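# Seat the rubber seal fully into the lid groove

## Task

Push the rubber seal down into the lid's groove so that it sits in the groove along its entire loop, with no section left out.

## Robot and tools

Robot: two 7-joint Franka FR3 arms, left_arm and right_arm, each carrying a Robotiq 140 two-finger gripper with a wrist camera. The left gripper's fingers can hinge (fold) under load. A part held near the fingertips (outer quarter of each pad) gets the requested squeeze. Nearer the palm, folding fingers may pull it inward, hold it loosely, over-squeeze it, or let go. Pressing the fingertips end-on into a surface folds them easily unless they are fully closed, so contact may hardly show. The right gripper's fingers are rigid.

Frames. Scene frame: origin at table-top height midway between the nominal arm bases, +z up, +x out over the table, left_arm toward +y (not image sides). Calibrated bases: left_arm at (-0.056, +0.317, 0) m, quat_wxyz (+1.000, 0, 0, +0.007); right_arm at (-0.027, -0.378, 0) m, quat_wxyz (+1.000, 0, 0, -0.007). Each arm's poses, targets and offsets use that arm's own base frame; the fixed camera and table use the scene frame. Gripper axes: fingers point along +z, open and close along y. end_effector_position is the point between the closed pads; fingertips extend about 33 mm past it (9 mm when fully open). Printed poses can be off by a few centimetres.

Row layout (execute_actions and move): 18 numbers, all in [-1, 1]. First left_arm: dx, dy, dz, rx, ry, rz, gripper position, force_limit, speed; then the same nine for right_arm. Always give both arms. dx..rz are offsets, not poses: they count from that arm's Hand target at the start of the action or move, along the arm's base axes. 1.0 equals 0.6 m for dx, dy, dz and 180 degrees for rx, ry, rz, which form one rotation vector turning about the Hand target position. All zeros re-requests the current Hand target. The three gripper numbers are absolute settings: position +1 = open 140 mm, about -0.8 = pads touching, -1 = close until blocked; force_limit from -1 (about 14 N) up to +1 (58 N); speed -1 about 30 mm/s, 0 about 140, +1 about 250 mm/s (faster closing grips harder). Both start at +1. To keep a gripper unchanged, resend its last three numbers; a 0 is a real command.

execute_actions(actions, cameras): actions is a list of actions; each action is a table of up to 15 rows, one per 1/30 s control step; a short table repeats its last row. Every row counts from the action's start pose, not the previous row; each new action starts from the current Hand target, so repeated offsets keep adding. Each action lasts 0.5 s. An empty list returns state and all camera images. cameras: names, ["all"], or [] (unknown names invalidate the call).

move(target, speed, blend, blocking, cameras): straight-line paths for both grippers. target is one 18-number row or a list of up to 15 rows; every row is an offset from the same starting Hand targets. speed in m/s, 0.002 to 2 (default 0.25), one value or one per target; rotation capped at twice that in rad/s and 2.5 rad/s. blend in metres rounds corners (0 = stop at each). Whole move is capped at 10 s. No obstacle avoidance. Faster moves hit harder, lag and overshoot more. Result adds a move: line (done, off_target, moving, held, fault) and limits (paced = clipped, held = steps withheld). blocking=false returns after about 0.5 s while the move continues.

wait(seconds 0 to 10) lets time pass holding commands. stop brakes a running move. zoom_image(camera: cam_low, cam_left_wrist or cam_right_wrist; region [x0,y0,x1,y1] pixels, at most 504 by 504) enlarges the latest image. clear_fault(arm) clears a reported torque or force fault. read_manual gives licence text only. finished_scene(scene 1 or 2) ends the scene irreversibly; the seal must stay seated without the robot.

Motion details: each step the command is clipped to within 70 mm and 16 degrees of the measured gripper pose. Grippers often rest short of the Hand target; a new command (even zeros) asks again, or send the gap as an offset. To stop pushing on something, command the target back beyond the gripper.

Results: end_effector_position (m) and end_effector_quat_wxyz per arm in its base frame; Hand target; object_status 0 moving, 1 blocked while opening, 2 blocked while closing (grip), 3 reached position or pads met; position_measured in counts (3 open, 75 = 100 mm, 139 = 60 mm, 200 = 20 mm, 230 pads met). To grip harder while status is 2, raise force_limit and switch position between -1 and -0.98. Joint torques, external joint torques, flange force (gripper x y z, with offset errors), and Wrist depth: 7x7 grid of median distances in mm per wrist camera, '-' meaning no value. Cameras: cam_low, cam_left_wrist, cam_right_wrist, each 672x504.

Avoid: contact torque at joint limits (35, 35, 32, 30, 12, 12, 12 N m) or 40 N external force per arm, either stops the arm until clear_fault; joint range or speed overruns; motor overheating from holding loads, stretching out or pushing at unreachable poses (30 to 60 s stop). Don't let grippers, housings or cameras touch each other, don't close on the other arm's fingers, don't slam, drop parts, release moving parts or push very hard, and never leave anything off the table. Smooth, quick, low-effort motion is preferred.

Each tool is called by a JSON object that holds its "api" and its "payload", one argument or row to a line.

## Session

Scene 1 done. Now scene 2.

{"api": "execute_actions", "payload": {
  "actions": [],
  "cameras": ["all"]
}}

Scene clock: 0.00 s.
left_arm: end_effector_position=(+0.1662, +0.6965, +0.3618) position_measured=3 object_status=3 end_effector_quat_wxyz=(+0.009, -0.442, +0.896, +0.024) | right_arm: end_effector_position=(+0.4859, -0.0508, +0.3306) position_measured=3 object_status=3 end_effector_quat_wxyz=(-0.049, +0.296, -0.628, +0.718)
Joint positions: left_arm=[1.444 0.573 -0.201 -0.904 0.128 1.515 1.941] | right_arm=[-0.271 -0.116 0.883 -2.593 -1.46 1.556 2.142]
Joint velocities: within noise
Joint torques (N m): no reading
External joint torques (N m): no reading
Flange force (N): no reading
Wrist depth (mm): cam_left_wrist=[433 436 435 437 433 443 1127 / 461 462 465 460 467 1241 1188 / 493 494 495 502 1255 1307 1307 / 520 130 1331 1323 1381 1364 135 / - 120 1503 1493 1473 1444 120 / - 1613 1534 1613 1726 1463 1636 / - 1796 1726 1726 1407 1578 1726] | cam_right_wrist=[- - 2422 2395 1796 - 1711 / - 2053 - 2449 - 2369 1767 / - 1996 1942 2200 - 2015 1767 / - 135 - 1960 - 150 403 / - 116 - - - 1891 107 / - - - - - 1551 372 / - - - 1356 1382 1427 -]
Hand target: left_arm +0.1662, +0.6965, +0.3618; +0.009, -0.442, +0.896, +0.024 | right_arm +0.4859, -0.0508, +0.3306; -0.049, +0.296, -0.628, +0.718
Tool commands: left_gripper/position=+1.0 left_gripper/force_limit=+1.0 left_gripper/speed=+1.0 right_gripper/position=+1.0 right_gripper/force_limit=+1.0 right_gripper/speed=+1.0

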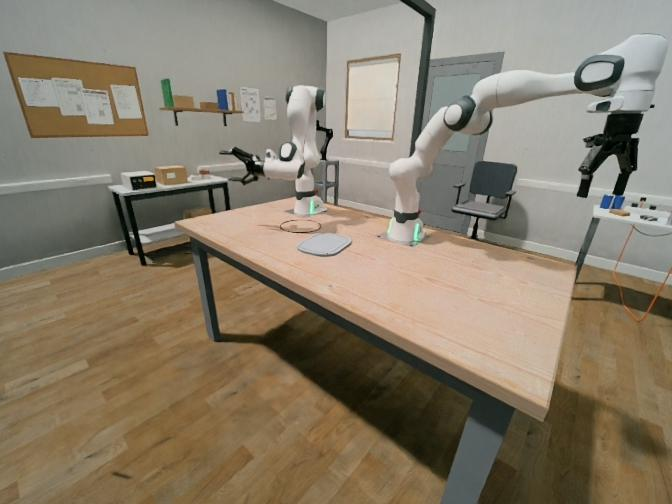

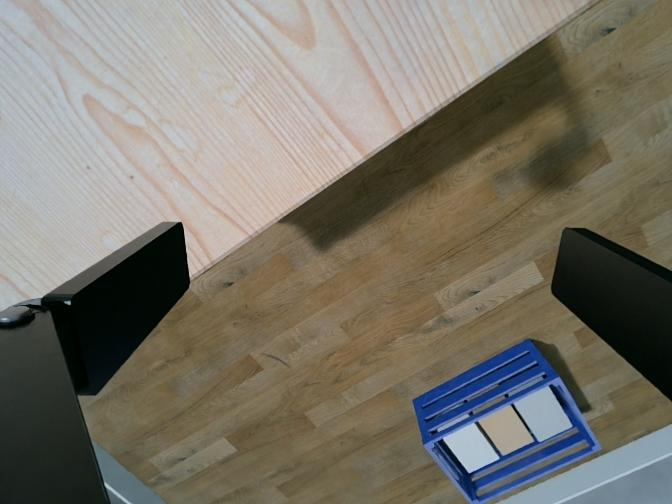

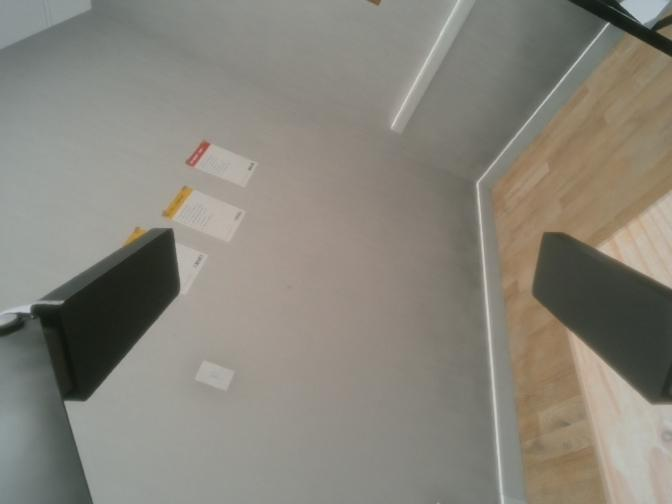

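{"api": "zoom_image", "payload": {
  "camera": "cam_low",
  "region": [240, 200, 440, 280]
}}

Scaled by 2.520 from the camera's 672x504 image, which has a finer 960x720 frame.

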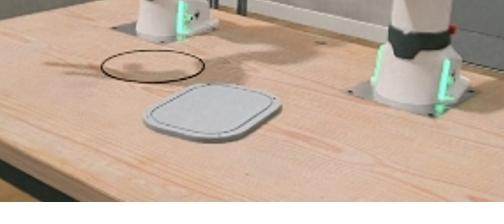

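{"api": "move", "payload": {
  "target": [0.473,-0.744,0.147,0,0,-0.15,-1,-1,0,0,0,0,0,0,0,1,1,1],
  "speed": 0.6
}}

{"api": "move", "payload": {
  "target": [-0.2,-0.95,-0.05,0,0,-0.24,-1,-1,0,0,0,0,0,0,0,1,1,1],
  "speed": 0.6,
  "cameras": ["cam_left_wrist","cam_low"]
}}

Scene clock: 3.23 s.
left_arm: end_effector_position=(+0.4504, +0.2504, +0.4509) position_measured=233 object_status=3 end_effector_quat_wxyz=(+0.016, -0.217, +0.976, +0.023) | right_arm: end_effector_position=(+0.4859, -0.0508, +0.3306) position_measured=3 object_status=3 end_effector_quat_wxyz=(-0.049, +0.296, -0.628, +0.718)
Joint positions: left_arm=[1.165 -0.18 -0.598 -1.649 -0.069 1.545 1.702] | right_arm=[-0.271 -0.116 0.883 -2.593 -1.46 1.556 2.142]
Joint velocities: left_arm=[0 0 0 0 0 0.001 -0.008] | right_arm=[within noise]
Joint torques (N m): left_arm=[1.08 -19.34 2.64 23.58 0.81 2.33 -0.27] | right_arm=[-0.06 -15.29 -2.64 16.88 -1.47 -2.03 -0.03]
External joint torques (N m): left_arm=[1.01 0.71 -0.56 -0.06 -0.11 -0.26 -0.27] | right_arm=[-0.13 -0.03 -0.71 -0.85 0.05 0.1 0.05]
Flange force (N): left_arm=[-3.6 -0.1 -1.4] | right_arm=[3.6 0.4 1.7]
Wrist depth (mm): cam_left_wrist=[508 510 520 516 519 511 522 / 548 540 550 544 551 545 552 / 588 580 578 578 574 589 586 / 1463 1453 621 121 612 622 635 / 1613 1578 79 87 - 81 1589 / - 64 76 - - 75 64 / - - - - - - -] | cam_right_wrist=[- - 2694 2318 2156 2073 1684 / - - - - 2506 2506 1842 / - - - 2177 - 2343 1597 / - 135 1585 - - 1874 393 / - 117 - 1796 - 1874 106 / - - 1364 - 1562 1529 369 / - 1159 - - 1322 1597 -]
Hand target: left_arm +0.4500, +0.2501, +0.4500; +0.014, -0.221, +0.975, +0.021 | right_arm +0.4859, -0.0508, +0.3306; -0.049, +0.296, -0.628, +0.718
Off the commanded pose: left_arm 0.001 m, 1 deg | right_arm 0.000 m, 0 deg.
move: done; limits=paced

Scene clock: 5.80 s.
left_arm: end_effector_position=(+0.3311, -0.3185, +0.4203) position_measured=233 object_status=3 end_effector_quat_wxyz=(+0.022, +0.157, +0.987, +0.015) | right_arm: end_effector_position=(+0.4859, -0.0508, +0.3306) position_measured=3 object_status=3 end_effector_quat_wxyz=(-0.049, +0.296, -0.628, +0.718)
Joint positions: left_arm=[0.65 -0.776 -0.935 -1.857 -0.578 1.412 1.636] | right_arm=[-0.271 -0.116 0.883 -2.593 -1.46 1.556 2.142]
Joint velocities: left_arm=[0.001 0.001 0 0 -0.001 -0.001 -0.005] | right_arm=[within noise]
Joint torques (N m): left_arm=[1.16 6.93 17.35 18.5 0.47 2.33 -0.23] | right_arm=[-0.1 -15.31 -2.64 16.92 -1.47 -2.02 -0.04]
External joint torques (N m): left_arm=[1.12 -2.08 -0.67 0.17 -0.44 -0.23 -0.23] | right_arm=[-0.08 -0.09 -0.63 -0.75 0.04 0.13 0.04]
Flange force (N): left_arm=[-0.1 -2.3 1.1] | right_arm=[3.7 0.2 1.5]
Wrist depth (mm): cam_left_wrist=[489 496 492 486 484 489 492 / 525 524 515 520 - 515 521 / 541 539 562 548 - 551 552 / 182 203 572 121 583 589 586 / 176 205 79 87 - 81 631 / - 64 76 - - 75 64 / - - - - - - -] | cam_right_wrist=[- 2093 - - - - 1645 / - 1942 - - 2799 2293 1874 / - - 1978 - - 2478 1597 / 1364 135 - - 1978 1767 401 / - 125 - - 2073 1811 107 / - 1283 1347 1427 - 1609 369 / - - - 1322 1275 1456 -]
Hand target: left_arm +0.3300, -0.3199, +0.4200; +0.021, +0.153, +0.988, +0.014 | right_arm +0.4859, -0.0508, +0.3306; -0.049, +0.296, -0.628, +0.718
Off the commanded pose: left_arm 0.002 m, 0 deg | right_arm 0.000 m, 0 deg.
move: done; limits=paced
Images, in order (width x height): cam_low 672x504, cam_left_wrist 672x504.

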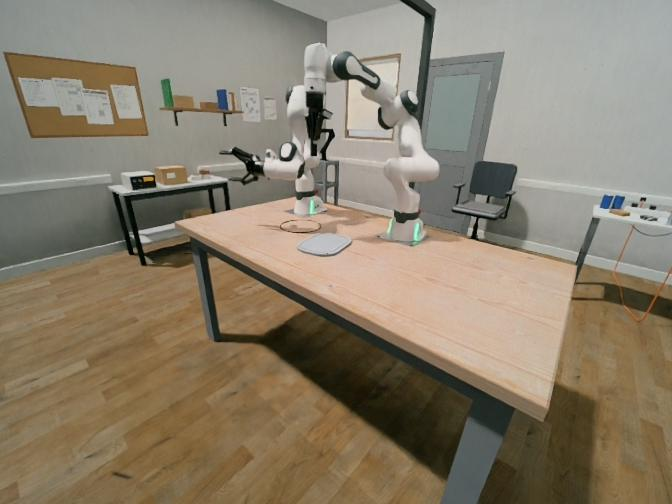

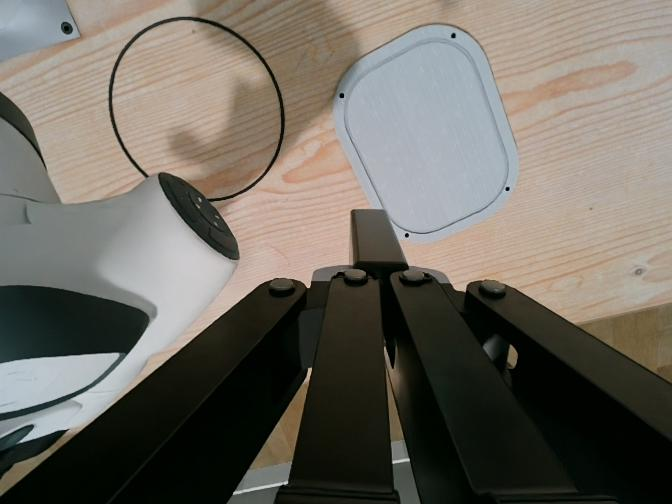

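{"api": "move", "payload": {
  "target": [0,0,0,-0.0072,0.0153,0,-1,-1,0,-0.30,0.15,0.02,0.446,0.2487,0,1,1,1],
  "speed": 0.4,
  "cameras": ["cam_left_wrist","cam_right_wrist"]
}}

Scene clock: 13.53 s.
left_arm: end_effector_position=(+0.3308, -0.3188, +0.4205) position_measured=233 object_status=3 end_effector_quat_wxyz=(+0.001, +0.156, +0.988, +0.002) | right_arm: end_effector_position=(+0.3064, +0.0396, +0.3417) position_measured=3 object_status=3 end_effector_quat_wxyz=(+0.001, -0.423, +0.906, -0.002)
Joint positions: left_arm=[0.666 -0.731 -0.946 -1.833 -0.58 1.387 1.628] | right_arm=[0.571 -0.849 -0.298 -2.454 -0.226 1.627 1.079]
Joint velocities: left_arm=[within noise] | right_arm=[0 -0.003 0 0 0 -0.003 -0.005]
Joint torques (N m): left_arm=[1.01 7.29 16.7 18.85 0.44 2.24 -0.23] | right_arm=[0.48 -3.71 4.35 23.63 0.89 2.2 -0.1]
External joint torques (N m): left_arm=[1.02 -0.69 -0.58 0.09 -0.39 -0.23 -0.23] | right_arm=[0.57 -1.06 -1 -0.09 0.14 -0.29 -0.1]
Flange force (N): left_arm=[-2.7 -2.0 -0.3] | right_arm=[3.2 0.5 0.3]
Wrist depth (mm): cam_left_wrist=[503 500 498 498 484 488 483 / 534 530 530 514 - 515 513 / 562 562 561 559 - 562 543 / 607 604 591 121 583 581 568 / 656 640 79 87 - 81 605 / - 64 76 - - 75 64 / - - - - - - -] | cam_right_wrist=[413 411 412 419 419 419 419 / 432 436 442 438 435 443 449 / 461 461 464 463 468 472 468 / 479 147 496 492 490 489 491 / - 135 521 530 524 528 107 / - 1551 560 567 575 - - / - 1562 1633 607 614 640 -]
Hand target: left_arm +0.3300, -0.3199, +0.4200; -0.001, +0.154, +0.988, +0.000 | right_arm +0.3059, +0.0392, +0.3426; +0.000, -0.426, +0.905, -0.002
Off the commanded pose: left_arm 0.002 m, 0 deg | right_arm 0.001 m, 0 deg.
move: done
Images, in order (width x height): cam_left_wrist 672x504, cam_right_wrist 672x504.

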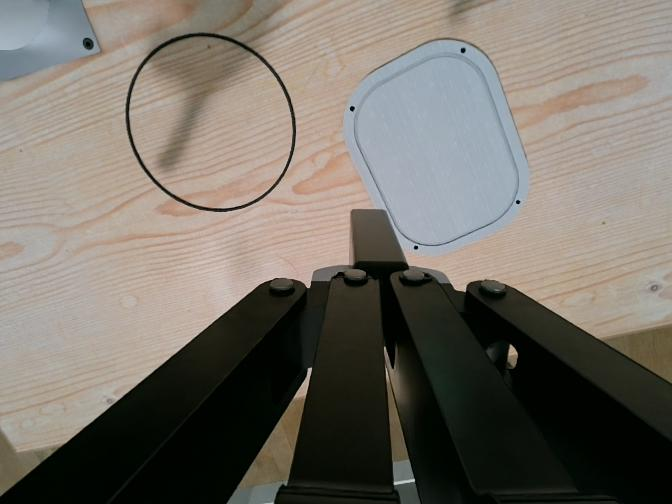

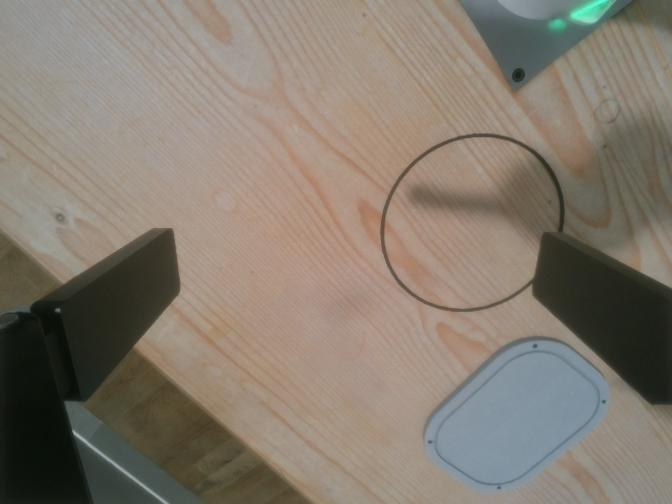

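{"api": "zoom_image", "payload": {
  "camera": "cam_left_wrist",
  "region": [335, 30, 535, 260]
}}

Scaled by 2.191 from the camera's 672x504 image, which has a finer 960x720 frame.

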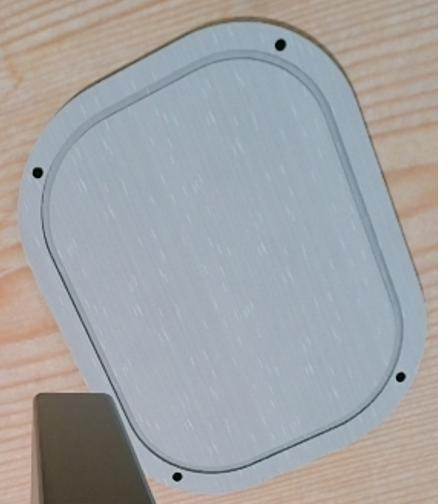

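{"api": "move", "payload": {
  "target": [0.08,0.1717,-0.2333,0,0,0.159,-1,-1,0,0,0,0,0,0,0,1,1,1],
  "speed": 0.4,
  "cameras": ["cam_left_wrist"]
}}

{"api": "zoom_image", "payload": {
  "camera": "cam_left_wrist",
  "region": [220, 40, 370, 180]
}}

{"api": "zoom_image", "payload": {
  "camera": "cam_left_wrist",
  "region": [370, 40, 520, 180]
}}

{"api": "zoom_image", "payload": {
  "camera": "cam_left_wrist",
  "region": [220, 160, 370, 300]
}}

{"api": "zoom_image", "payload": {
  "camera": "cam_left_wrist",
  "region": [370, 160, 520, 300]
}}

Scene clock: 16.10 s.
left_arm: end_effector_position=(+0.3768, -0.2160, +0.2801) position_measured=233 object_status=3 end_effector_quat_wxyz=(-0.003, -0.091, +0.996, +0.000) | right_arm: end_effector_position=(+0.3063, +0.0396, +0.3417) position_measured=3 object_status=3 end_effector_quat_wxyz=(+0.000, -0.424, +0.905, -0.002)
Joint positions: left_arm=[0.836 -0.923 -1.014 -2.251 -0.745 1.617 1.503] | right_arm=[0.571 -0.849 -0.298 -2.454 -0.226 1.627 1.077]
Joint velocities: left_arm=[-0.001 0 -0.001 0 -0.002 0 -0.005] | right_arm=[within noise]
Joint torques (N m): left_arm=[1.17 7.15 19.24 17.76 0.37 2.82 -0.25] | right_arm=[0.19 -3.65 4.58 23.56 0.87 2.23 -0.09]
External joint torques (N m): left_arm=[1.12 -2.03 -0.66 -0.07 -0.45 0.38 -0.25] | right_arm=[0.22 -1.05 -0.81 -0.03 0.11 -0.24 -0.09]
Flange force (N): left_arm=[0.0 -1.4 2.8] | right_arm=[3.3 0.7 0.3]
Wrist depth (mm): cam_left_wrist=[380 374 369 363 362 366 363 / 401 399 394 381 380 385 384 / 426 420 421 406 410 410 403 / 450 445 444 111 425 433 426 / 486 468 79 87 - 81 450 / - 64 75 - - 75 64 / - - - - - - -] | cam_right_wrist=[411 413 416 415 417 415 418 / 435 434 440 437 441 439 445 / 463 461 467 466 471 464 472 / 483 146 494 493 496 485 500 / - 135 531 531 527 532 107 / - 1518 564 570 551 - - / - 1633 1609 609 625 627 -]
Hand target: left_arm +0.3780, -0.2168, +0.2800; -0.001, -0.095, +0.995, -0.001 | right_arm +0.3059, +0.0392, +0.3426; +0.000, -0.426, +0.905, -0.002
Off the commanded pose: left_arm 0.001 m, 1 deg | right_arm 0.001 m, 0 deg.
move: done
Images, in order (width x height): cam_left_wrist 672x504.

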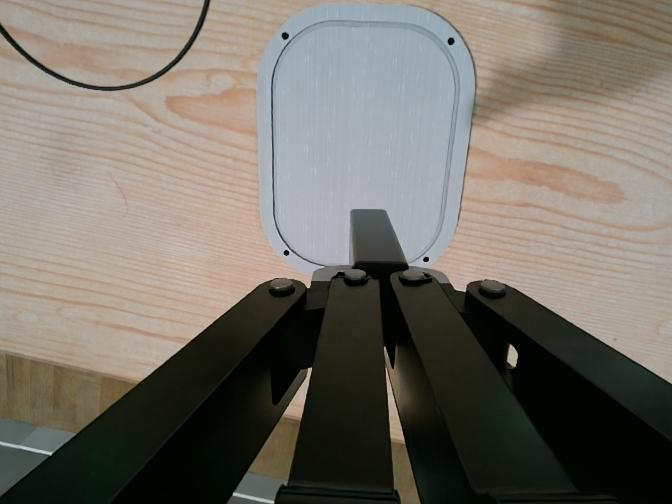

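Scaled by 3.360 from the camera's 672x504 image, which has a finer 960x720 frame.

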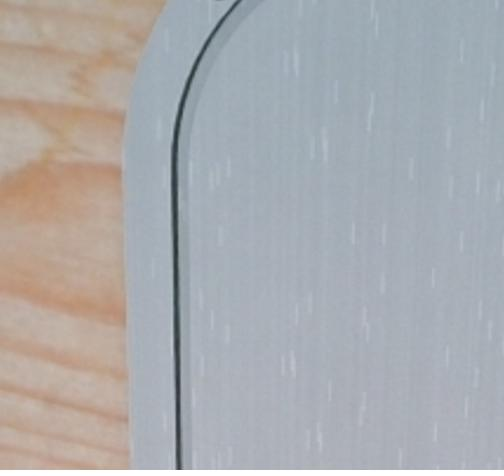

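Scaled by 3.360 from the camera's 672x504 image, which has a finer 960x720 frame.

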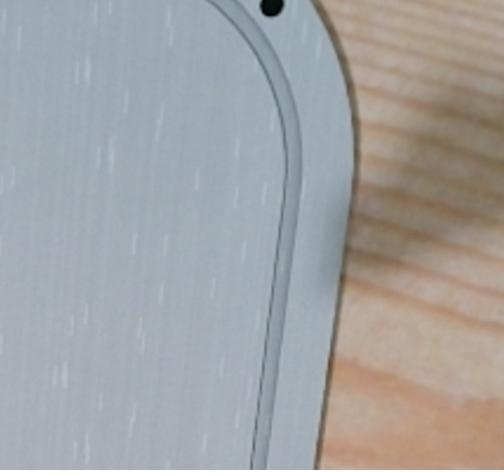

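Scaled by 3.360 from the camera's 672x504 image, which has a finer 960x720 frame.

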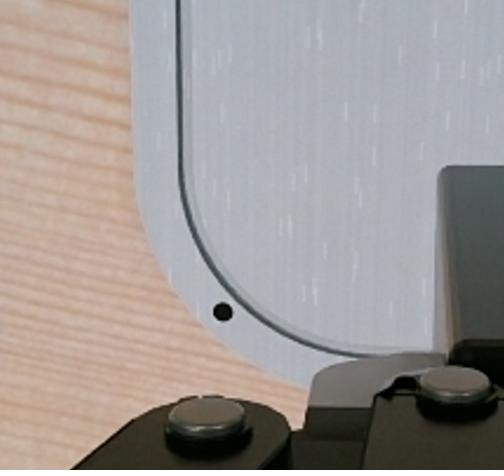

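Scaled by 3.360 from the camera's 672x504 image, which has a finer 960x720 frame.

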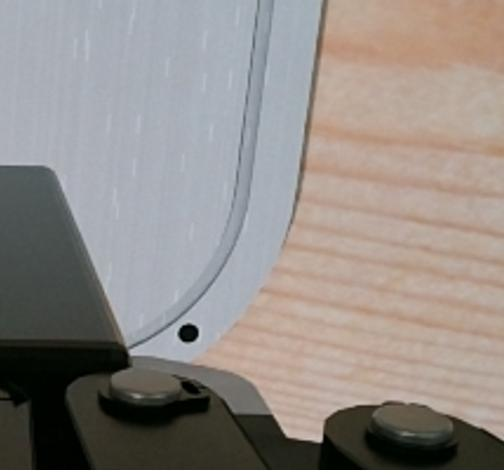

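{"api": "move", "payload": {
  "target": [-0.2612,-0.2797,-0.2667,0,0,-0.004,-0.286,-1,0,-0.115,0.0987,-0.371,0,0,-0.216,-0.286,-1,0],
  "speed": 0.3,
  "cameras": ["cam_left_wrist","cam_right_wrist"]
}}

Scene clock: 20.23 s.
left_arm: end_effector_position=(+0.2208, -0.3837, +0.1204) position_measured=165 object_status=3 end_effector_quat_wxyz=(-0.002, -0.086, +0.996, +0.000) | right_arm: end_effector_position=(+0.2370, +0.0983, +0.1203) position_measured=165 object_status=3 end_effector_quat_wxyz=(-0.031, -0.099, +0.995, -0.012)
Joint positions: left_arm=[0.475 -1.23 -1.355 -2.431 -1.188 1.69 1.178] | right_arm=[0.274 -0.785 0.148 -3.014 0.12 2.164 1.678]
Joint velocities: left_arm=[within noise] | right_arm=[-0.001 0 0 0 0.001 0 -0.005]
Joint torques (N m): left_arm=[0.97 14.95 24.55 9.96 0.45 2.64 -0.26] | right_arm=[-0.7 -4.61 -2.76 22.1 1.09 2.18 -0.11]
External joint torques (N m): left_arm=[0.91 -1.84 -0.61 0.42 -0.33 0.17 -0.26] | right_arm=[-0.71 -0.92 -0.36 -0.66 0.45 -0.09 -0.11]
Flange force (N): left_arm=[-1.6 -3.4 2.7] | right_arm=[6.0 -2.8 -1.1]
Wrist depth (mm): cam_left_wrist=[236 234 232 230 229 227 225 / 249 249 245 243 241 239 238 / 264 261 259 259 255 252 250 / 279 278 271 268 170 263 264 / 298 81 93 291 282 93 93 / - 67 - 309 - - - / - - - 334 328 - -] | cam_right_wrist=[225 226 226 225 226 225 226 / 236 236 237 236 236 236 236 / 247 247 248 247 247 247 247 / 260 259 258 259 172 258 258 / 270 - 82 271 123 90 270 / - - - 287 - - - / - - - 304 - - -]
Hand target: left_arm +0.2213, -0.3847, +0.1200; -0.001, -0.089, +0.996, -0.001 | right_arm +0.2369, +0.0984, +0.1200; +0.000, -0.101, +0.995, -0.002
Off the commanded pose: left_arm 0.001 m, 0 deg | right_arm 0.000 m, 4 deg.
joint sent to its limit (right arm) — joint 4 (elbow), lower limit, where the elbow is as bent as it goes. The joint targets are off in orientation, not in position.
move: off_target (right_arm)
Images, in order (width x height): cam_left_wrist 672x504, cam_right_wrist 672x504.

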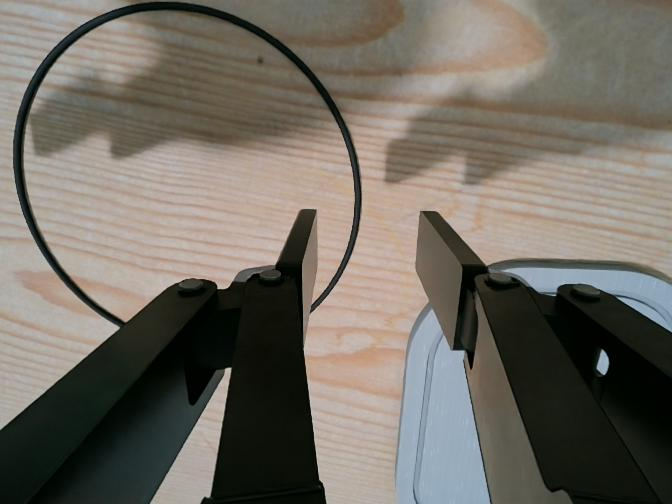

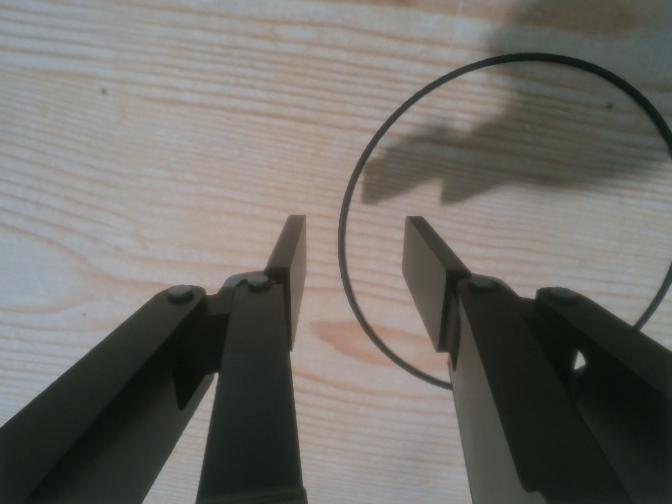

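{"api": "move", "payload": {
  "target": [-0.0963,-0.0518,-0.0667,0,0,0.186,-0.286,-1,0,0.0945,0.0465,-0.0667,0,0,0.1856,-0.286,-1,0],
  "speed": 0.25,
  "cameras": ["cam_left_wrist","cam_right_wrist"]
}}

Scene clock: 24.00 s.
left_arm: end_effector_position=(+0.1651, -0.4148, +0.0807) position_measured=165 object_status=3 end_effector_quat_wxyz=(+0.000, -0.370, +0.929, -0.001) | right_arm: end_effector_position=(+0.2920, +0.1257, +0.0796) position_measured=165 object_status=3 end_effector_quat_wxyz=(-0.001, -0.379, +0.925, -0.001)
Joint positions: left_arm=[0.371 -1.381 -1.436 -2.441 -1.348 1.632 0.49] | right_arm=[0.456 -0.469 -0.059 -2.953 -0.047 2.482 1.234]
Joint velocities: left_arm=[0 0.001 0 0 0 0 -0.005] | right_arm=[within noise]
Joint torques (N m): left_arm=[0.29 16.88 25.96 6.24 0.62 2.56 -0.25] | right_arm=[0.5 -10.77 -1.13 19.75 0.11 2.55 -0.12]
External joint torques (N m): left_arm=[0.29 -1.78 -0.65 0.54 -0.12 0 -0.25] | right_arm=[0.53 0.84 -1.19 -0.53 -0.37 0.09 -0.12]
Flange force (N): left_arm=[1.4 -2.2 2.3] | right_arm=[-1.2 -2.3 3.7]
Wrist depth (mm): cam_left_wrist=[201 200 198 196 194 194 192 / 212 210 209 208 206 205 202 / 225 223 221 220 218 216 215 / 238 236 230 230 223 227 225 / 249 80 93 247 240 93 93 / - 67 - 261 262 - - / - - - 268 266 - -] | cam_right_wrist=[182 182 183 184 184 185 185 / 192 192 193 194 194 195 196 / 203 204 205 204 205 207 207 / 214 216 214 218 213 219 220 / 226 - 82 232 123 90 232 / - - - 247 - - - / - - - 265 - - -]
Hand target: left_arm +0.1635, -0.4157, +0.0799; -0.001, -0.372, +0.928, -0.001 | right_arm +0.2936, +0.1263, +0.0800; +0.000, -0.383, +0.924, -0.002
Off the commanded pose: left_arm 0.002 m, 0 deg | right_arm 0.002 m, 0 deg.
move: done
Images, in order (width x height): cam_left_wrist 672x504, cam_right_wrist 672x504.

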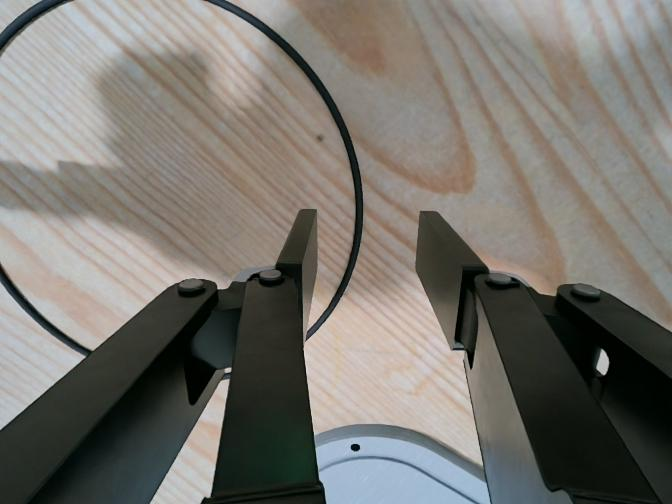

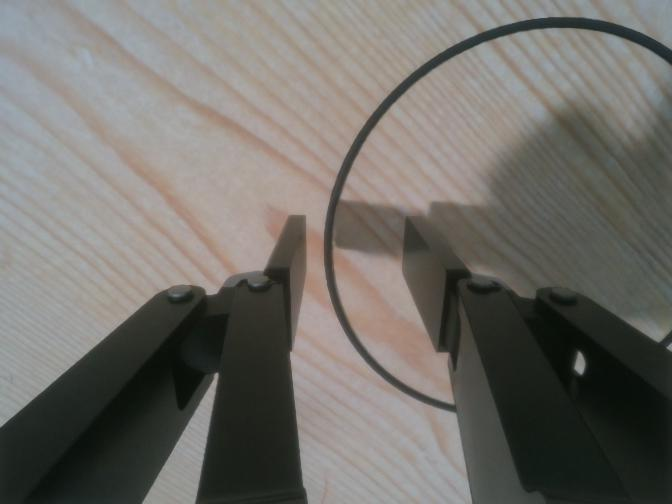

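{"api": "move", "payload": {
  "target": [
    [0.0292,-0.0307,-0.055,0,0,0,-1,-1,0,-0.0093,0.0095,-0.055,0,0,0,-1,-1,0],
    [0.0292,-0.0307,-0.0832,0,0,0,-1,-1,0,-0.0093,0.0095,-0.0833,0,0,0,-1,-1,0]
  ],
  "speed": [0.12,0.02]
}}

Scene clock: 26.67 s.
left_arm: end_effector_position=(+0.1795, -0.4339, +0.0368) position_measured=233 object_status=3 end_effector_quat_wxyz=(-0.001, -0.374, +0.927, +0.001) | right_arm: end_effector_position=(+0.2870, +0.1307, +0.0405) position_measured=233 object_status=3 end_effector_quat_wxyz=(-0.003, -0.385, +0.923, -0.002)
Joint positions: left_arm=[0.458 -1.388 -1.558 -2.377 -1.435 1.691 0.491] | right_arm=[0.469 -0.334 -0.049 -2.982 -0.043 2.642 1.242]
Joint velocities: left_arm=[0 0 -0.001 -0.001 -0.001 0.004 0] | right_arm=[within noise]
Joint torques (N m): left_arm=[1.12 18.47 27.23 3.77 0.34 2.85 0.29] | right_arm=[-0.08 -13.48 -0.75 16.83 0.43 2.46 0.06]
External joint torques (N m): left_arm=[1.13 -2.14 -0.56 -0.14 -0.41 0.31 0.29] | right_arm=[-0.1 0.37 -0.76 -0.97 0.06 0.03 0.06]
External joint torques when the fault began: right_arm=[0.43 5.64 -0.64 -2.63 0.41 1.6 0.28]
Flange force (N): left_arm=[-1.7 -3.3 4.1] | right_arm=[1.9 -0.6 2.0]
Flange force when the fault began (N): right_arm=[-11.6 -3.2 30.3]
Wrist depth (mm): cam_left_wrist=[161 160 158 158 156 155 155 / 169 169 167 166 165 164 163 / 179 178 176 176 174 174 173 / 191 190 187 147 182 184 182 / 202 199 79 87 - 81 192 / - 64 76 - - 75 64 / - - - - - - -] | cam_right_wrist=[148 149 149 149 149 150 151 / 157 157 158 157 158 158 159 / 165 166 166 167 167 168 168 / 175 175 176 154 175 178 178 / 186 185 90 83 89 184 190 / - - - - - - 65 / - - - - - - -]
Hand target: left_arm +0.1810, -0.4342, +0.0362; -0.001, -0.372, +0.928, -0.001 (not the last commanded pose) | right_arm +0.2870, +0.1307, +0.0405; -0.003, -0.385, +0.923, -0.002 (not the last commanded pose)
Tool commands: left_gripper/position=-1.0 left_gripper/force_limit=-1.0 left_gripper/speed=+0.0 right_gripper/position=-1.0 right_gripper/force_limit=-1.0 right_gripper/speed=+0.003922
Off the commanded pose: left_arm 0.007 m, 0 deg | right_arm 0.011 m, 0 deg.
FORCE FAULT: contact force on the right arm reached its limit, and that arm stopped. The contact can be on any part of that arm, not only on its tool. That arm's remaining commands of this call were not run. That arm is still stopped at the end of this call. While its stop runs, that arm takes no new command, but execute_actions still moves its gripper.
CLEAR FAULT: the right arm stays stopped (Reflex) until you call clear_fault(arm="right_arm").
move: fault (right_arm), off_target (left_arm; braked at the fault stop of right_arm); path passed 1 of 2 targets

{"api": "clear_fault", "payload": {
  "arm": "right_arm",
  "cameras": ["all"]
}}

Scene clock: 27.47 s.
left_arm: end_effector_position=(+0.1797, -0.4340, +0.0369) position_measured=233 object_status=3 end_effector_quat_wxyz=(-0.001, -0.374, +0.927, +0.000) | right_arm: end_effector_position=(+0.2870, +0.1307, +0.0405) position_measured=233 object_status=3 end_effector_quat_wxyz=(-0.003, -0.385, +0.923, -0.002)
Joint positions: left_arm=[0.458 -1.388 -1.558 -2.377 -1.435 1.691 0.491] | right_arm=[0.469 -0.334 -0.049 -2.982 -0.043 2.642 1.242]
Joint torques (N m): left_arm=[1.13 18.47 27.22 3.76 0.32 2.91 0.35] | right_arm=[-0.1 -13.53 -0.83 16.87 0.43 2.44 0.1]
External joint torques (N m): left_arm=[1.12 -2.15 -0.57 -0.15 -0.42 0.38 0.35] | right_arm=[-0.06 0.33 -0.79 -1 0.05 -0.01 0.1]
Flange force (N): left_arm=[-1.8 -3.3 4.3] | right_arm=[2.2 -0.4 1.7]
Wrist depth (mm): cam_left_wrist=[161 159 159 158 157 155 155 / 170 168 167 166 165 164 163 / 180 178 176 176 174 174 172 / 190 190 187 147 183 183 182 / 203 199 79 87 - 82 192 / - 64 76 - - 75 64 / - - - - - - -] | cam_right_wrist=[148 148 149 149 150 150 150 / 156 157 157 158 158 159 159 / 165 167 166 166 167 167 169 / 175 176 176 154 175 178 178 / 186 185 90 83 89 184 189 / - - - - - - 65 / - - - - - - -]
Hand target: left_arm +0.1810, -0.4342, +0.0362; -0.001, -0.372, +0.928, -0.001 (not the last commanded pose) | right_arm +0.2870, +0.1307, +0.0405; -0.003, -0.385, +0.923, -0.002 (not the last commanded pose)
Tool commands: left_gripper/position=-1.0 left_gripper/force_limit=-1.0 left_gripper/speed=+0.0 right_gripper/position=-1.0 right_gripper/force_limit=-1.0 right_gripper/speed=+0.003922
Off the commanded pose: left_arm 0.007 m, 0 deg | right_arm 0.011 m, 0 deg.
FORCE FAULT, CONTINUED: the right arm's stop, for the force fault that an earlier result reported, is over. The call counts as one of the actions that you can send in this scene. That arm's target is now where it stood when the stop ended, not its last command. That arm accepts commands again.
CLEAR FAULT: your call cleared the right arm's force fault. If the contact force or a joint's load stays at its limit, that arm stops again.

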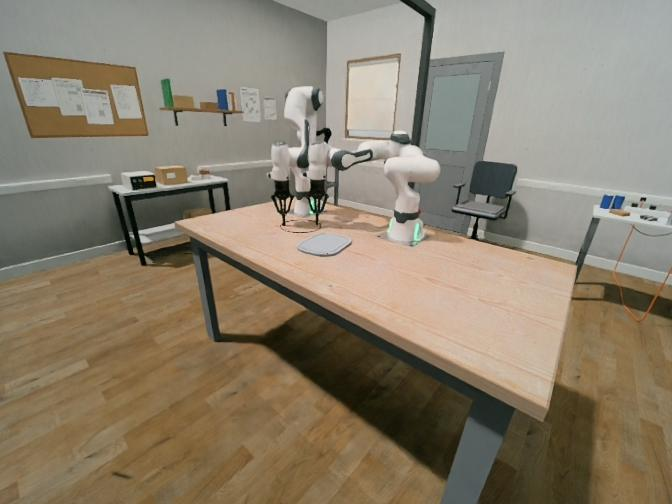

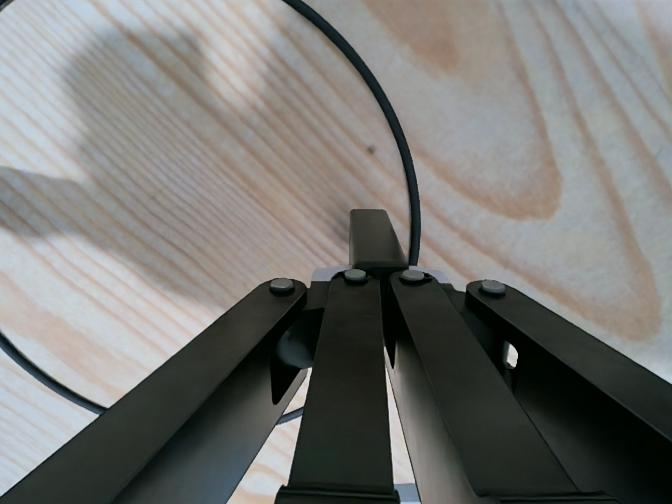

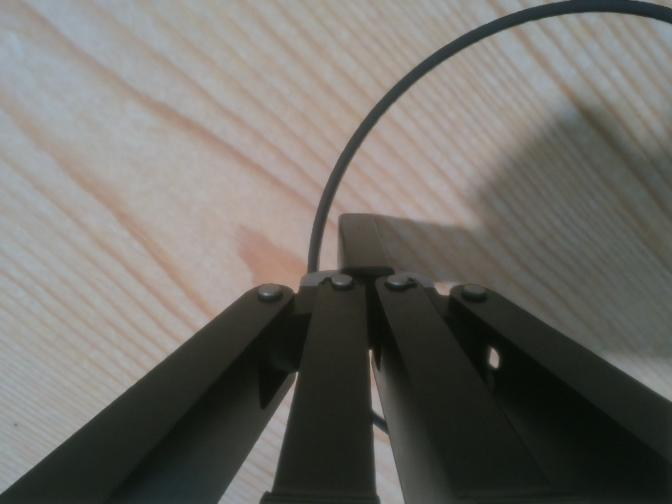

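{"api": "move", "payload": {
  "target": [
    [0,0,-0.0095,0,0,0,-1,-1,0, 0,0,0.0325,0,0,0,-1,-1,0]
  ],
  "speed": 0.02
}}

Scene clock: 29.17 s.
left_arm: end_effector_position=(+0.1799, -0.4340, +0.0311) position_measured=233 object_status=3 end_effector_quat_wxyz=(-0.001, -0.374, +0.927, +0.000) | right_arm: end_effector_position=(+0.2868, +0.1306, +0.0592) position_measured=233 object_status=3 end_effector_quat_wxyz=(-0.002, -0.384, +0.923, -0.002)
Joint positions: left_arm=[0.46 -1.388 -1.572 -2.378 -1.445 1.702 0.492] | right_arm=[0.469 -0.406 -0.049 -2.974 -0.043 2.563 1.242]
Joint velocities: left_arm=[within noise] | right_arm=[-0.001 0 -0.001 -0.001 -0.001 -0.004 -0.001]
Joint torques (N m): left_arm=[1.14 18.68 27.24 3.51 0.32 2.91 0.33] | right_arm=[-0.05 -13.12 -0.61 18.43 0.47 2.27 0.08]
External joint torques (N m): left_arm=[1.12 -2.04 -0.64 -0.2 -0.42 0.36 0.33] | right_arm=[-0.06 -0.62 -0.6 -0.52 0.04 -0.16 0.08]
Flange force (N): left_arm=[-1.9 -3.2 4.4] | right_arm=[4.0 0.5 -2.5]
Wrist depth (mm): cam_left_wrist=[157 154 154 152 151 150 149 / 164 163 162 161 160 158 157 / 174 173 172 170 169 168 167 / 185 184 181 147 176 177 175 / 197 193 79 87 - 81 186 / - 64 76 - - 75 64 / - - - - - - -] | cam_right_wrist=[165 164 165 166 167 167 166 / 173 174 174 174 175 176 176 / 183 184 184 185 185 186 186 / 194 194 196 122 195 197 197 / 206 205 90 83 89 96 211 / - - - - - - 65 / - - - - - - -]
Hand target: left_arm +0.1810, -0.4342, +0.0305; -0.001, -0.372, +0.928, -0.001 | right_arm +0.2870, +0.1307, +0.0600; -0.003, -0.385, +0.923, -0.002
Off the commanded pose: left_arm 0.001 m, 0 deg | right_arm 0.001 m, 0 deg.
move: done

{"api": "move", "payload": {
  "target": [0,0,-0.0125,0,0,0,-1,-1,0, 0,0,0,0,0,0,-1,-1,0],
  "speed": 0.015
}}

Scene clock: 30.00 s.
left_arm: end_effector_position=(+0.1796, -0.4338, +0.0283) position_measured=233 object_status=3 end_effector_quat_wxyz=(-0.002, -0.375, +0.927, +0.000) | right_arm: end_effector_position=(+0.2867, +0.1305, +0.0592) position_measured=233 object_status=3 end_effector_quat_wxyz=(-0.003, -0.384, +0.923, -0.002)
Joint positions: left_arm=[0.461 -1.388 -1.579 -2.379 -1.451 1.705 0.493] | right_arm=[0.469 -0.406 -0.049 -2.974 -0.043 2.562 1.242]
Joint torques (N m): left_arm=[3.25 16.34 19.04 3.88 -1.59 4.16 0.37] | right_arm=[-0.1 -13.18 -0.61 18.45 0.48 2.19 0.06]
External joint torques (N m): left_arm=[3.34 -4.35 -8.72 0.19 -2.32 1.63 0.37] | right_arm=[-0.12 -0.62 -0.61 -0.55 0.05 -0.24 0.06]
Flange force (N): left_arm=[-2.6 -14.7 31.0] | right_arm=[4.2 0.4 -2.9]
Wrist depth (mm): cam_left_wrist=[155 152 151 150 149 148 148 / 162 160 160 158 157 156 155 / 171 170 169 168 166 165 164 / 181 180 178 147 174 175 174 / 194 190 79 87 - 81 183 / - 64 75 - - 75 64 / - - - - - - -] | cam_right_wrist=[164 165 165 166 166 167 167 / 173 174 174 176 176 176 177 / 183 184 185 184 186 187 187 / 195 195 196 122 194 197 198 / 205 205 90 83 89 96 211 / - - - - - - 65 / - - - - - - -]
Hand target: left_arm +0.1810, -0.4342, +0.0230; -0.001, -0.372, +0.928, -0.001 | right_arm +0.2870, +0.1307, +0.0600; -0.003, -0.385, +0.923, -0.002
Off the commanded pose: left_arm 0.006 m, 0 deg | right_arm 0.001 m, 0 deg.
move: off_target (left_arm)

{"api": "move", "payload": {
  "target": [
    [0,0,0.0617,0,0,0,-1,-1,0, 0,0,0,0,0,0,-1,-1,0],
    [-0.0212,0.0220,0.0617,0,0,0,-0.286,-1,0, 0.0237,-0.0240,0,0,0,0,-0.286,-1,0]
  ],
  "speed": 0.06,
  "cameras": ["cam_left_wrist","cam_right_wrist"]
}}

Scene clock: 33.33 s.
left_arm: end_effector_position=(+0.1685, -0.4223, +0.0597) position_measured=165 object_status=0 end_effector_quat_wxyz=(-0.002, -0.370, +0.929, -0.003) | right_arm: end_effector_position=(+0.3004, +0.1162, +0.0599) position_measured=165 object_status=0 end_effector_quat_wxyz=(-0.003, -0.382, +0.924, -0.002)
Joint positions: left_arm=[0.396 -1.374 -1.495 -2.427 -1.391 1.67 0.493] | right_arm=[0.443 -0.384 -0.088 -2.951 -0.067 2.562 1.205]
Joint torques (N m): left_arm=[0.29 17.36 27.1 4.72 0.96 2.45 -0.19] | right_arm=[0.06 -12.38 -0.62 18.51 0.23 2.35 -0.15]
External joint torques (N m): left_arm=[0.41 -1.87 0.19 -0.3 0.23 -0.08 -0.19] | right_arm=[0.04 0.96 -0.9 -0.54 -0.2 -0.1 -0.15]
Flange force (N): left_arm=[-0.1 0.2 -0.1] | right_arm=[-0.9 -2.5 3.5]
Wrist depth (mm): cam_left_wrist=[183 182 180 179 177 176 174 / 192 191 189 187 186 185 183 / 203 202 201 198 197 195 194 / 216 213 209 207 203 205 203 / 227 80 93 222 220 92 94 / - 67 - 235 236 - - / - - - 247 246 - -] | cam_right_wrist=[165 165 165 166 167 166 168 / 174 174 174 175 176 176 177 / 183 184 185 185 186 186 187 / 195 196 191 196 193 198 199 / 204 - 82 207 124 90 210 / - - - 223 225 - - / - - - 240 - - -]
Hand target: left_arm +0.1683, -0.4210, +0.0600; -0.001, -0.372, +0.928, -0.001 | right_arm +0.3012, +0.1163, +0.0600; -0.003, -0.385, +0.923, -0.002
Off the commanded pose: left_arm 0.001 m, 0 deg | right_arm 0.001 m, 0 deg.
move: done
Images, in order (width x height): cam_left_wrist 672x504, cam_right_wrist 672x504.

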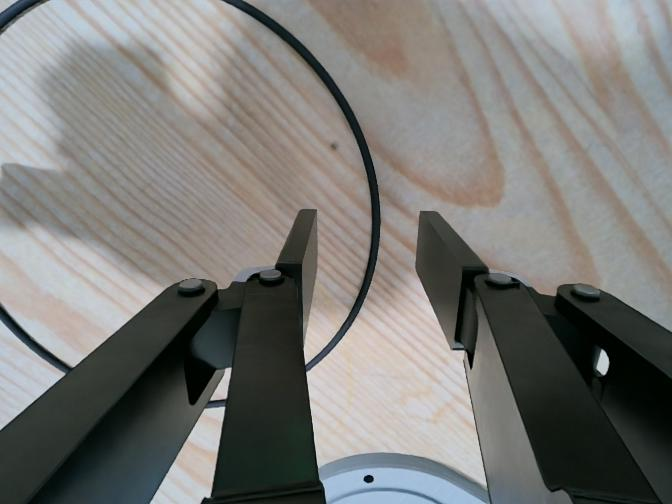

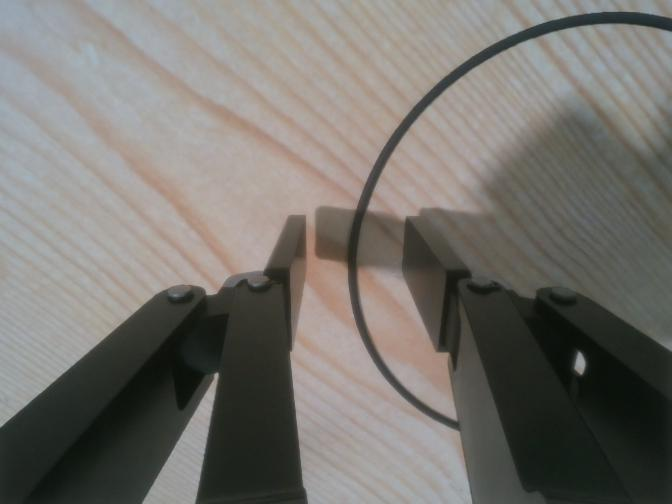

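{"api": "move", "payload": {
  "target": [
    [-0.0055,0.0060,-0.02,0,0,0,-0.286,-1,0, 0,0,-0.005,0,0,0,-0.286,-1,0],
    [-0.0055,0.0060,-0.0503,0,0,0,-0.286,-1,0, 0,0,-0.030,0,0,0,-0.286,-1,0]
  ],
  "speed": [0.05,0.018],
  "cameras": ["cam_left_wrist","cam_right_wrist"]
}}

Scene clock: 36.07 s.
left_arm: end_effector_position=(+0.1634, -0.4172, +0.0304) position_measured=165 object_status=3 end_effector_quat_wxyz=(-0.002, -0.372, +0.928, +0.001) | right_arm: end_effector_position=(+0.3014, +0.1163, +0.0428) position_measured=165 object_status=3 end_effector_quat_wxyz=(-0.003, -0.383, +0.924, -0.002)
Joint positions: left_arm=[0.386 -1.382 -1.565 -2.447 -1.446 1.708 0.493] | right_arm=[0.443 -0.317 -0.088 -2.957 -0.067 2.634 1.204]
Joint velocities: left_arm=[within noise] | right_arm=[-0.001 0 0 0.001 0 0.004 0]
Joint torques (N m): left_arm=[1.17 17.03 26.14 3.6 0.29 2.9 0.1] | right_arm=[0.34 -13.69 -1 16.75 0.43 2.44 -0.1]
External joint torques (N m): left_arm=[1.11 -2.21 -0.64 -0.1 -0.45 0.36 0.1] | right_arm=[0.32 0.88 -1.25 -1.16 0.06 0 -0.1]
Flange force (N): left_arm=[-1.3 -3.5 4.5] | right_arm=[0.9 -1.5 4.0]
Wrist depth (mm): cam_left_wrist=[156 154 153 152 150 150 149 / 163 162 161 160 159 158 156 / 173 172 171 169 168 166 166 / 183 182 178 176 173 175 175 / 193 81 93 191 187 93 94 / - 67 - 204 203 - - / - - - 219 217 - -] | cam_right_wrist=[150 151 151 151 151 151 153 / 158 159 159 160 161 160 161 / 167 168 168 169 170 170 170 / 177 177 177 178 175 180 181 / 186 - 82 188 124 90 190 / - - - 202 202 - - / - - - 218 - - -]
Hand target: left_arm +0.1650, -0.4174, +0.0298; -0.001, -0.372, +0.928, -0.001 | right_arm +0.3012, +0.1163, +0.0420; -0.003, -0.385, +0.923, -0.002
Off the commanded pose: left_arm 0.002 m, 0 deg | right_arm 0.001 m, 0 deg.
move: done
Images, in order (width x height): cam_left_wrist 672x504, cam_right_wrist 672x504.

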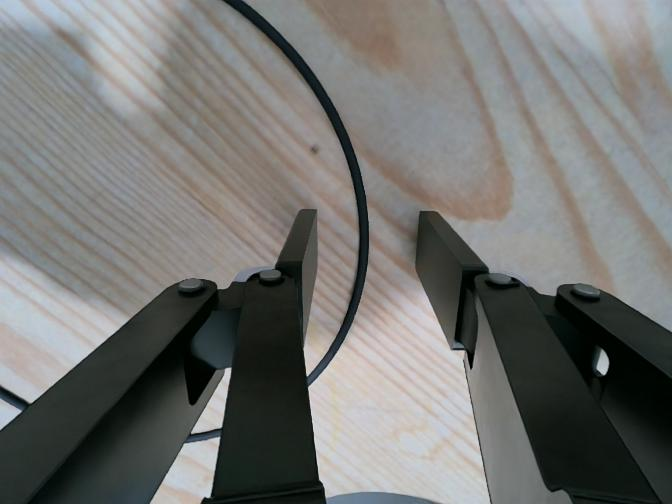

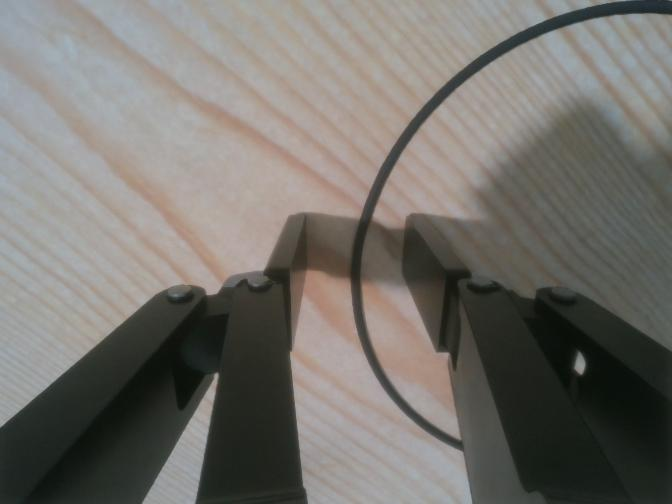

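{"api": "execute_actions", "payload": {
  "actions": [
    [[0,0,0,0,0,0,-1,-0.3,-1,0,0,0,0,0,0,-1,-0.3,-1]],
    [[0,0,0,0,0,0,-1,-0.3,-1,0,0,0,0,0,0,-1,-0.3,-1]],
    [[0,0,0,0,0,0,-1,-0.3,-1,0,0,0,0,0,0,-1,-0.3,-1]],
    [[0,0,0,0,0,0,-1,-0.3,-1,0,0,0,0,0,0,-1,-0.3,-1]]
  ],
  "cameras": ["cam_left_wrist","cam_right_wrist"]
}}

Scene clock: 38.53 s.
left_arm: end_effector_position=(+0.1638, -0.4173, +0.0304) position_measured=226 object_status=2 end_effector_quat_wxyz=(-0.001, -0.372, +0.928, +0.000) | right_arm: end_effector_position=(+0.3016, +0.1164, +0.0429) position_measured=226 object_status=2 end_effector_quat_wxyz=(-0.003, -0.383, +0.924, -0.002)
Joint positions: left_arm=[0.386 -1.382 -1.565 -2.447 -1.446 1.71 0.493] | right_arm=[0.443 -0.317 -0.088 -2.957 -0.067 2.635 1.204]
Joint torques (N m): left_arm=[1.17 17.23 26.1 3.6 0.45 2.9 0.09] | right_arm=[0.27 -13.67 -0.99 16.58 0.47 2.53 -0.15]
External joint torques (N m): left_arm=[1.09 -2.01 -0.66 -0.05 -0.3 0.37 0.09] | right_arm=[0.29 0.92 -1.2 -1.35 0.08 0.08 -0.15]
External joint torques at the end of the 1st action: left_arm=[1.11 -1.87 -0.56 -0.11 -0.3 0.42 0.14] | right_arm=[0.22 1.03 -1.16 -1.19 0.06 0.09 -0.14]
External joint torques at the end of the 2nd action: left_arm=[1.13 -1.89 -0.57 -0.1 -0.3 0.37 0.14] | right_arm=[0.3 0.98 -1.18 -1.22 0.05 0.08 -0.17]
External joint torques at the end of the 3rd action: left_arm=[1.27 -2.04 -0.64 -0.26 -0.28 0.38 0.12] | right_arm=[0.28 0.83 -1.11 -1.27 0.09 0.1 -0.16]
Flange force (N): left_arm=[-1.2 -3.6 4.1] | right_arm=[1.3 -1.3 4.6]
Flange force at the end of the 1st action (N): left_arm=[-1.4 -3.5 3.9] | right_arm=[0.6 -1.7 5.0]
Flange force at the end of the 2nd action (N): left_arm=[-1.4 -3.6 3.9] | right_arm=[0.7 -1.6 4.8]
Flange force at the end of the 3rd action (N): left_arm=[-1.7 -3.6 4.1] | right_arm=[1.3 -1.2 4.3]
Wrist depth (mm): cam_left_wrist=[156 154 153 152 150 150 150 / 164 162 161 159 158 158 157 / 173 171 171 169 168 167 165 / 184 183 180 147 175 176 175 / 196 192 81 87 - 81 185 / - 64 77 58 - 76 64 / - - - - - - -] | cam_right_wrist=[150 150 151 152 152 151 152 / 158 159 159 159 160 161 160 / 168 168 168 169 169 169 170 / 178 178 178 155 178 180 180 / 189 187 94 83 95 187 191 / - - - - - - 65 / - - - - - - -]
Hand target: left_arm +0.1650, -0.4174, +0.0298; -0.001, -0.372, +0.928, -0.001 | right_arm +0.3012, +0.1163, +0.0420; -0.003, -0.385, +0.923, -0.002
Off the commanded pose: left_arm 0.001 m, 0 deg | right_arm 0.001 m, 0 deg.
Images, in order (width x height): cam_left_wrist 672x504, cam_right_wrist 672x504.

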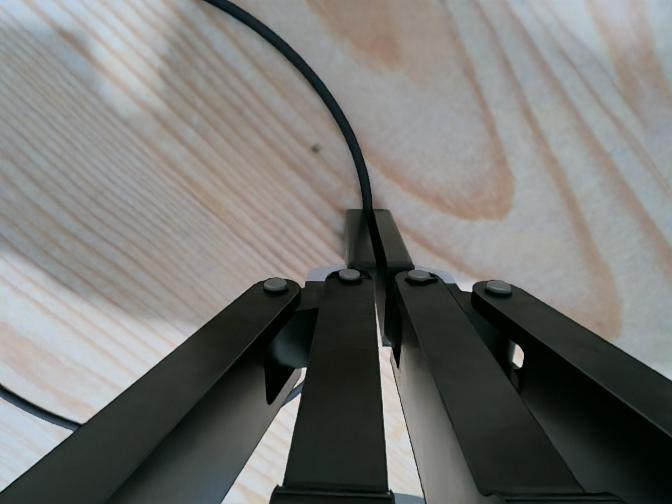

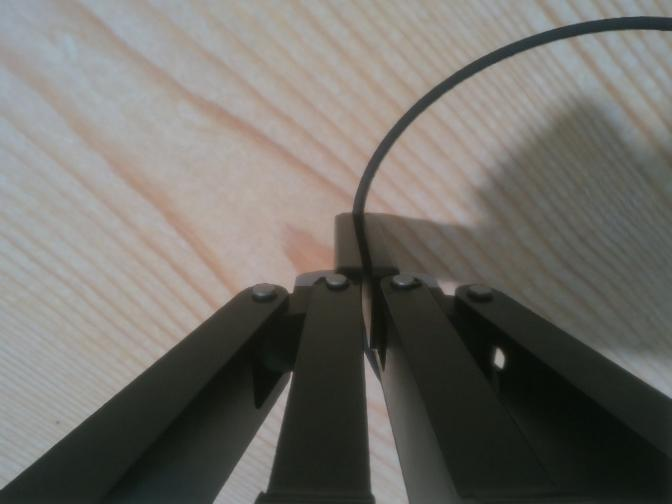

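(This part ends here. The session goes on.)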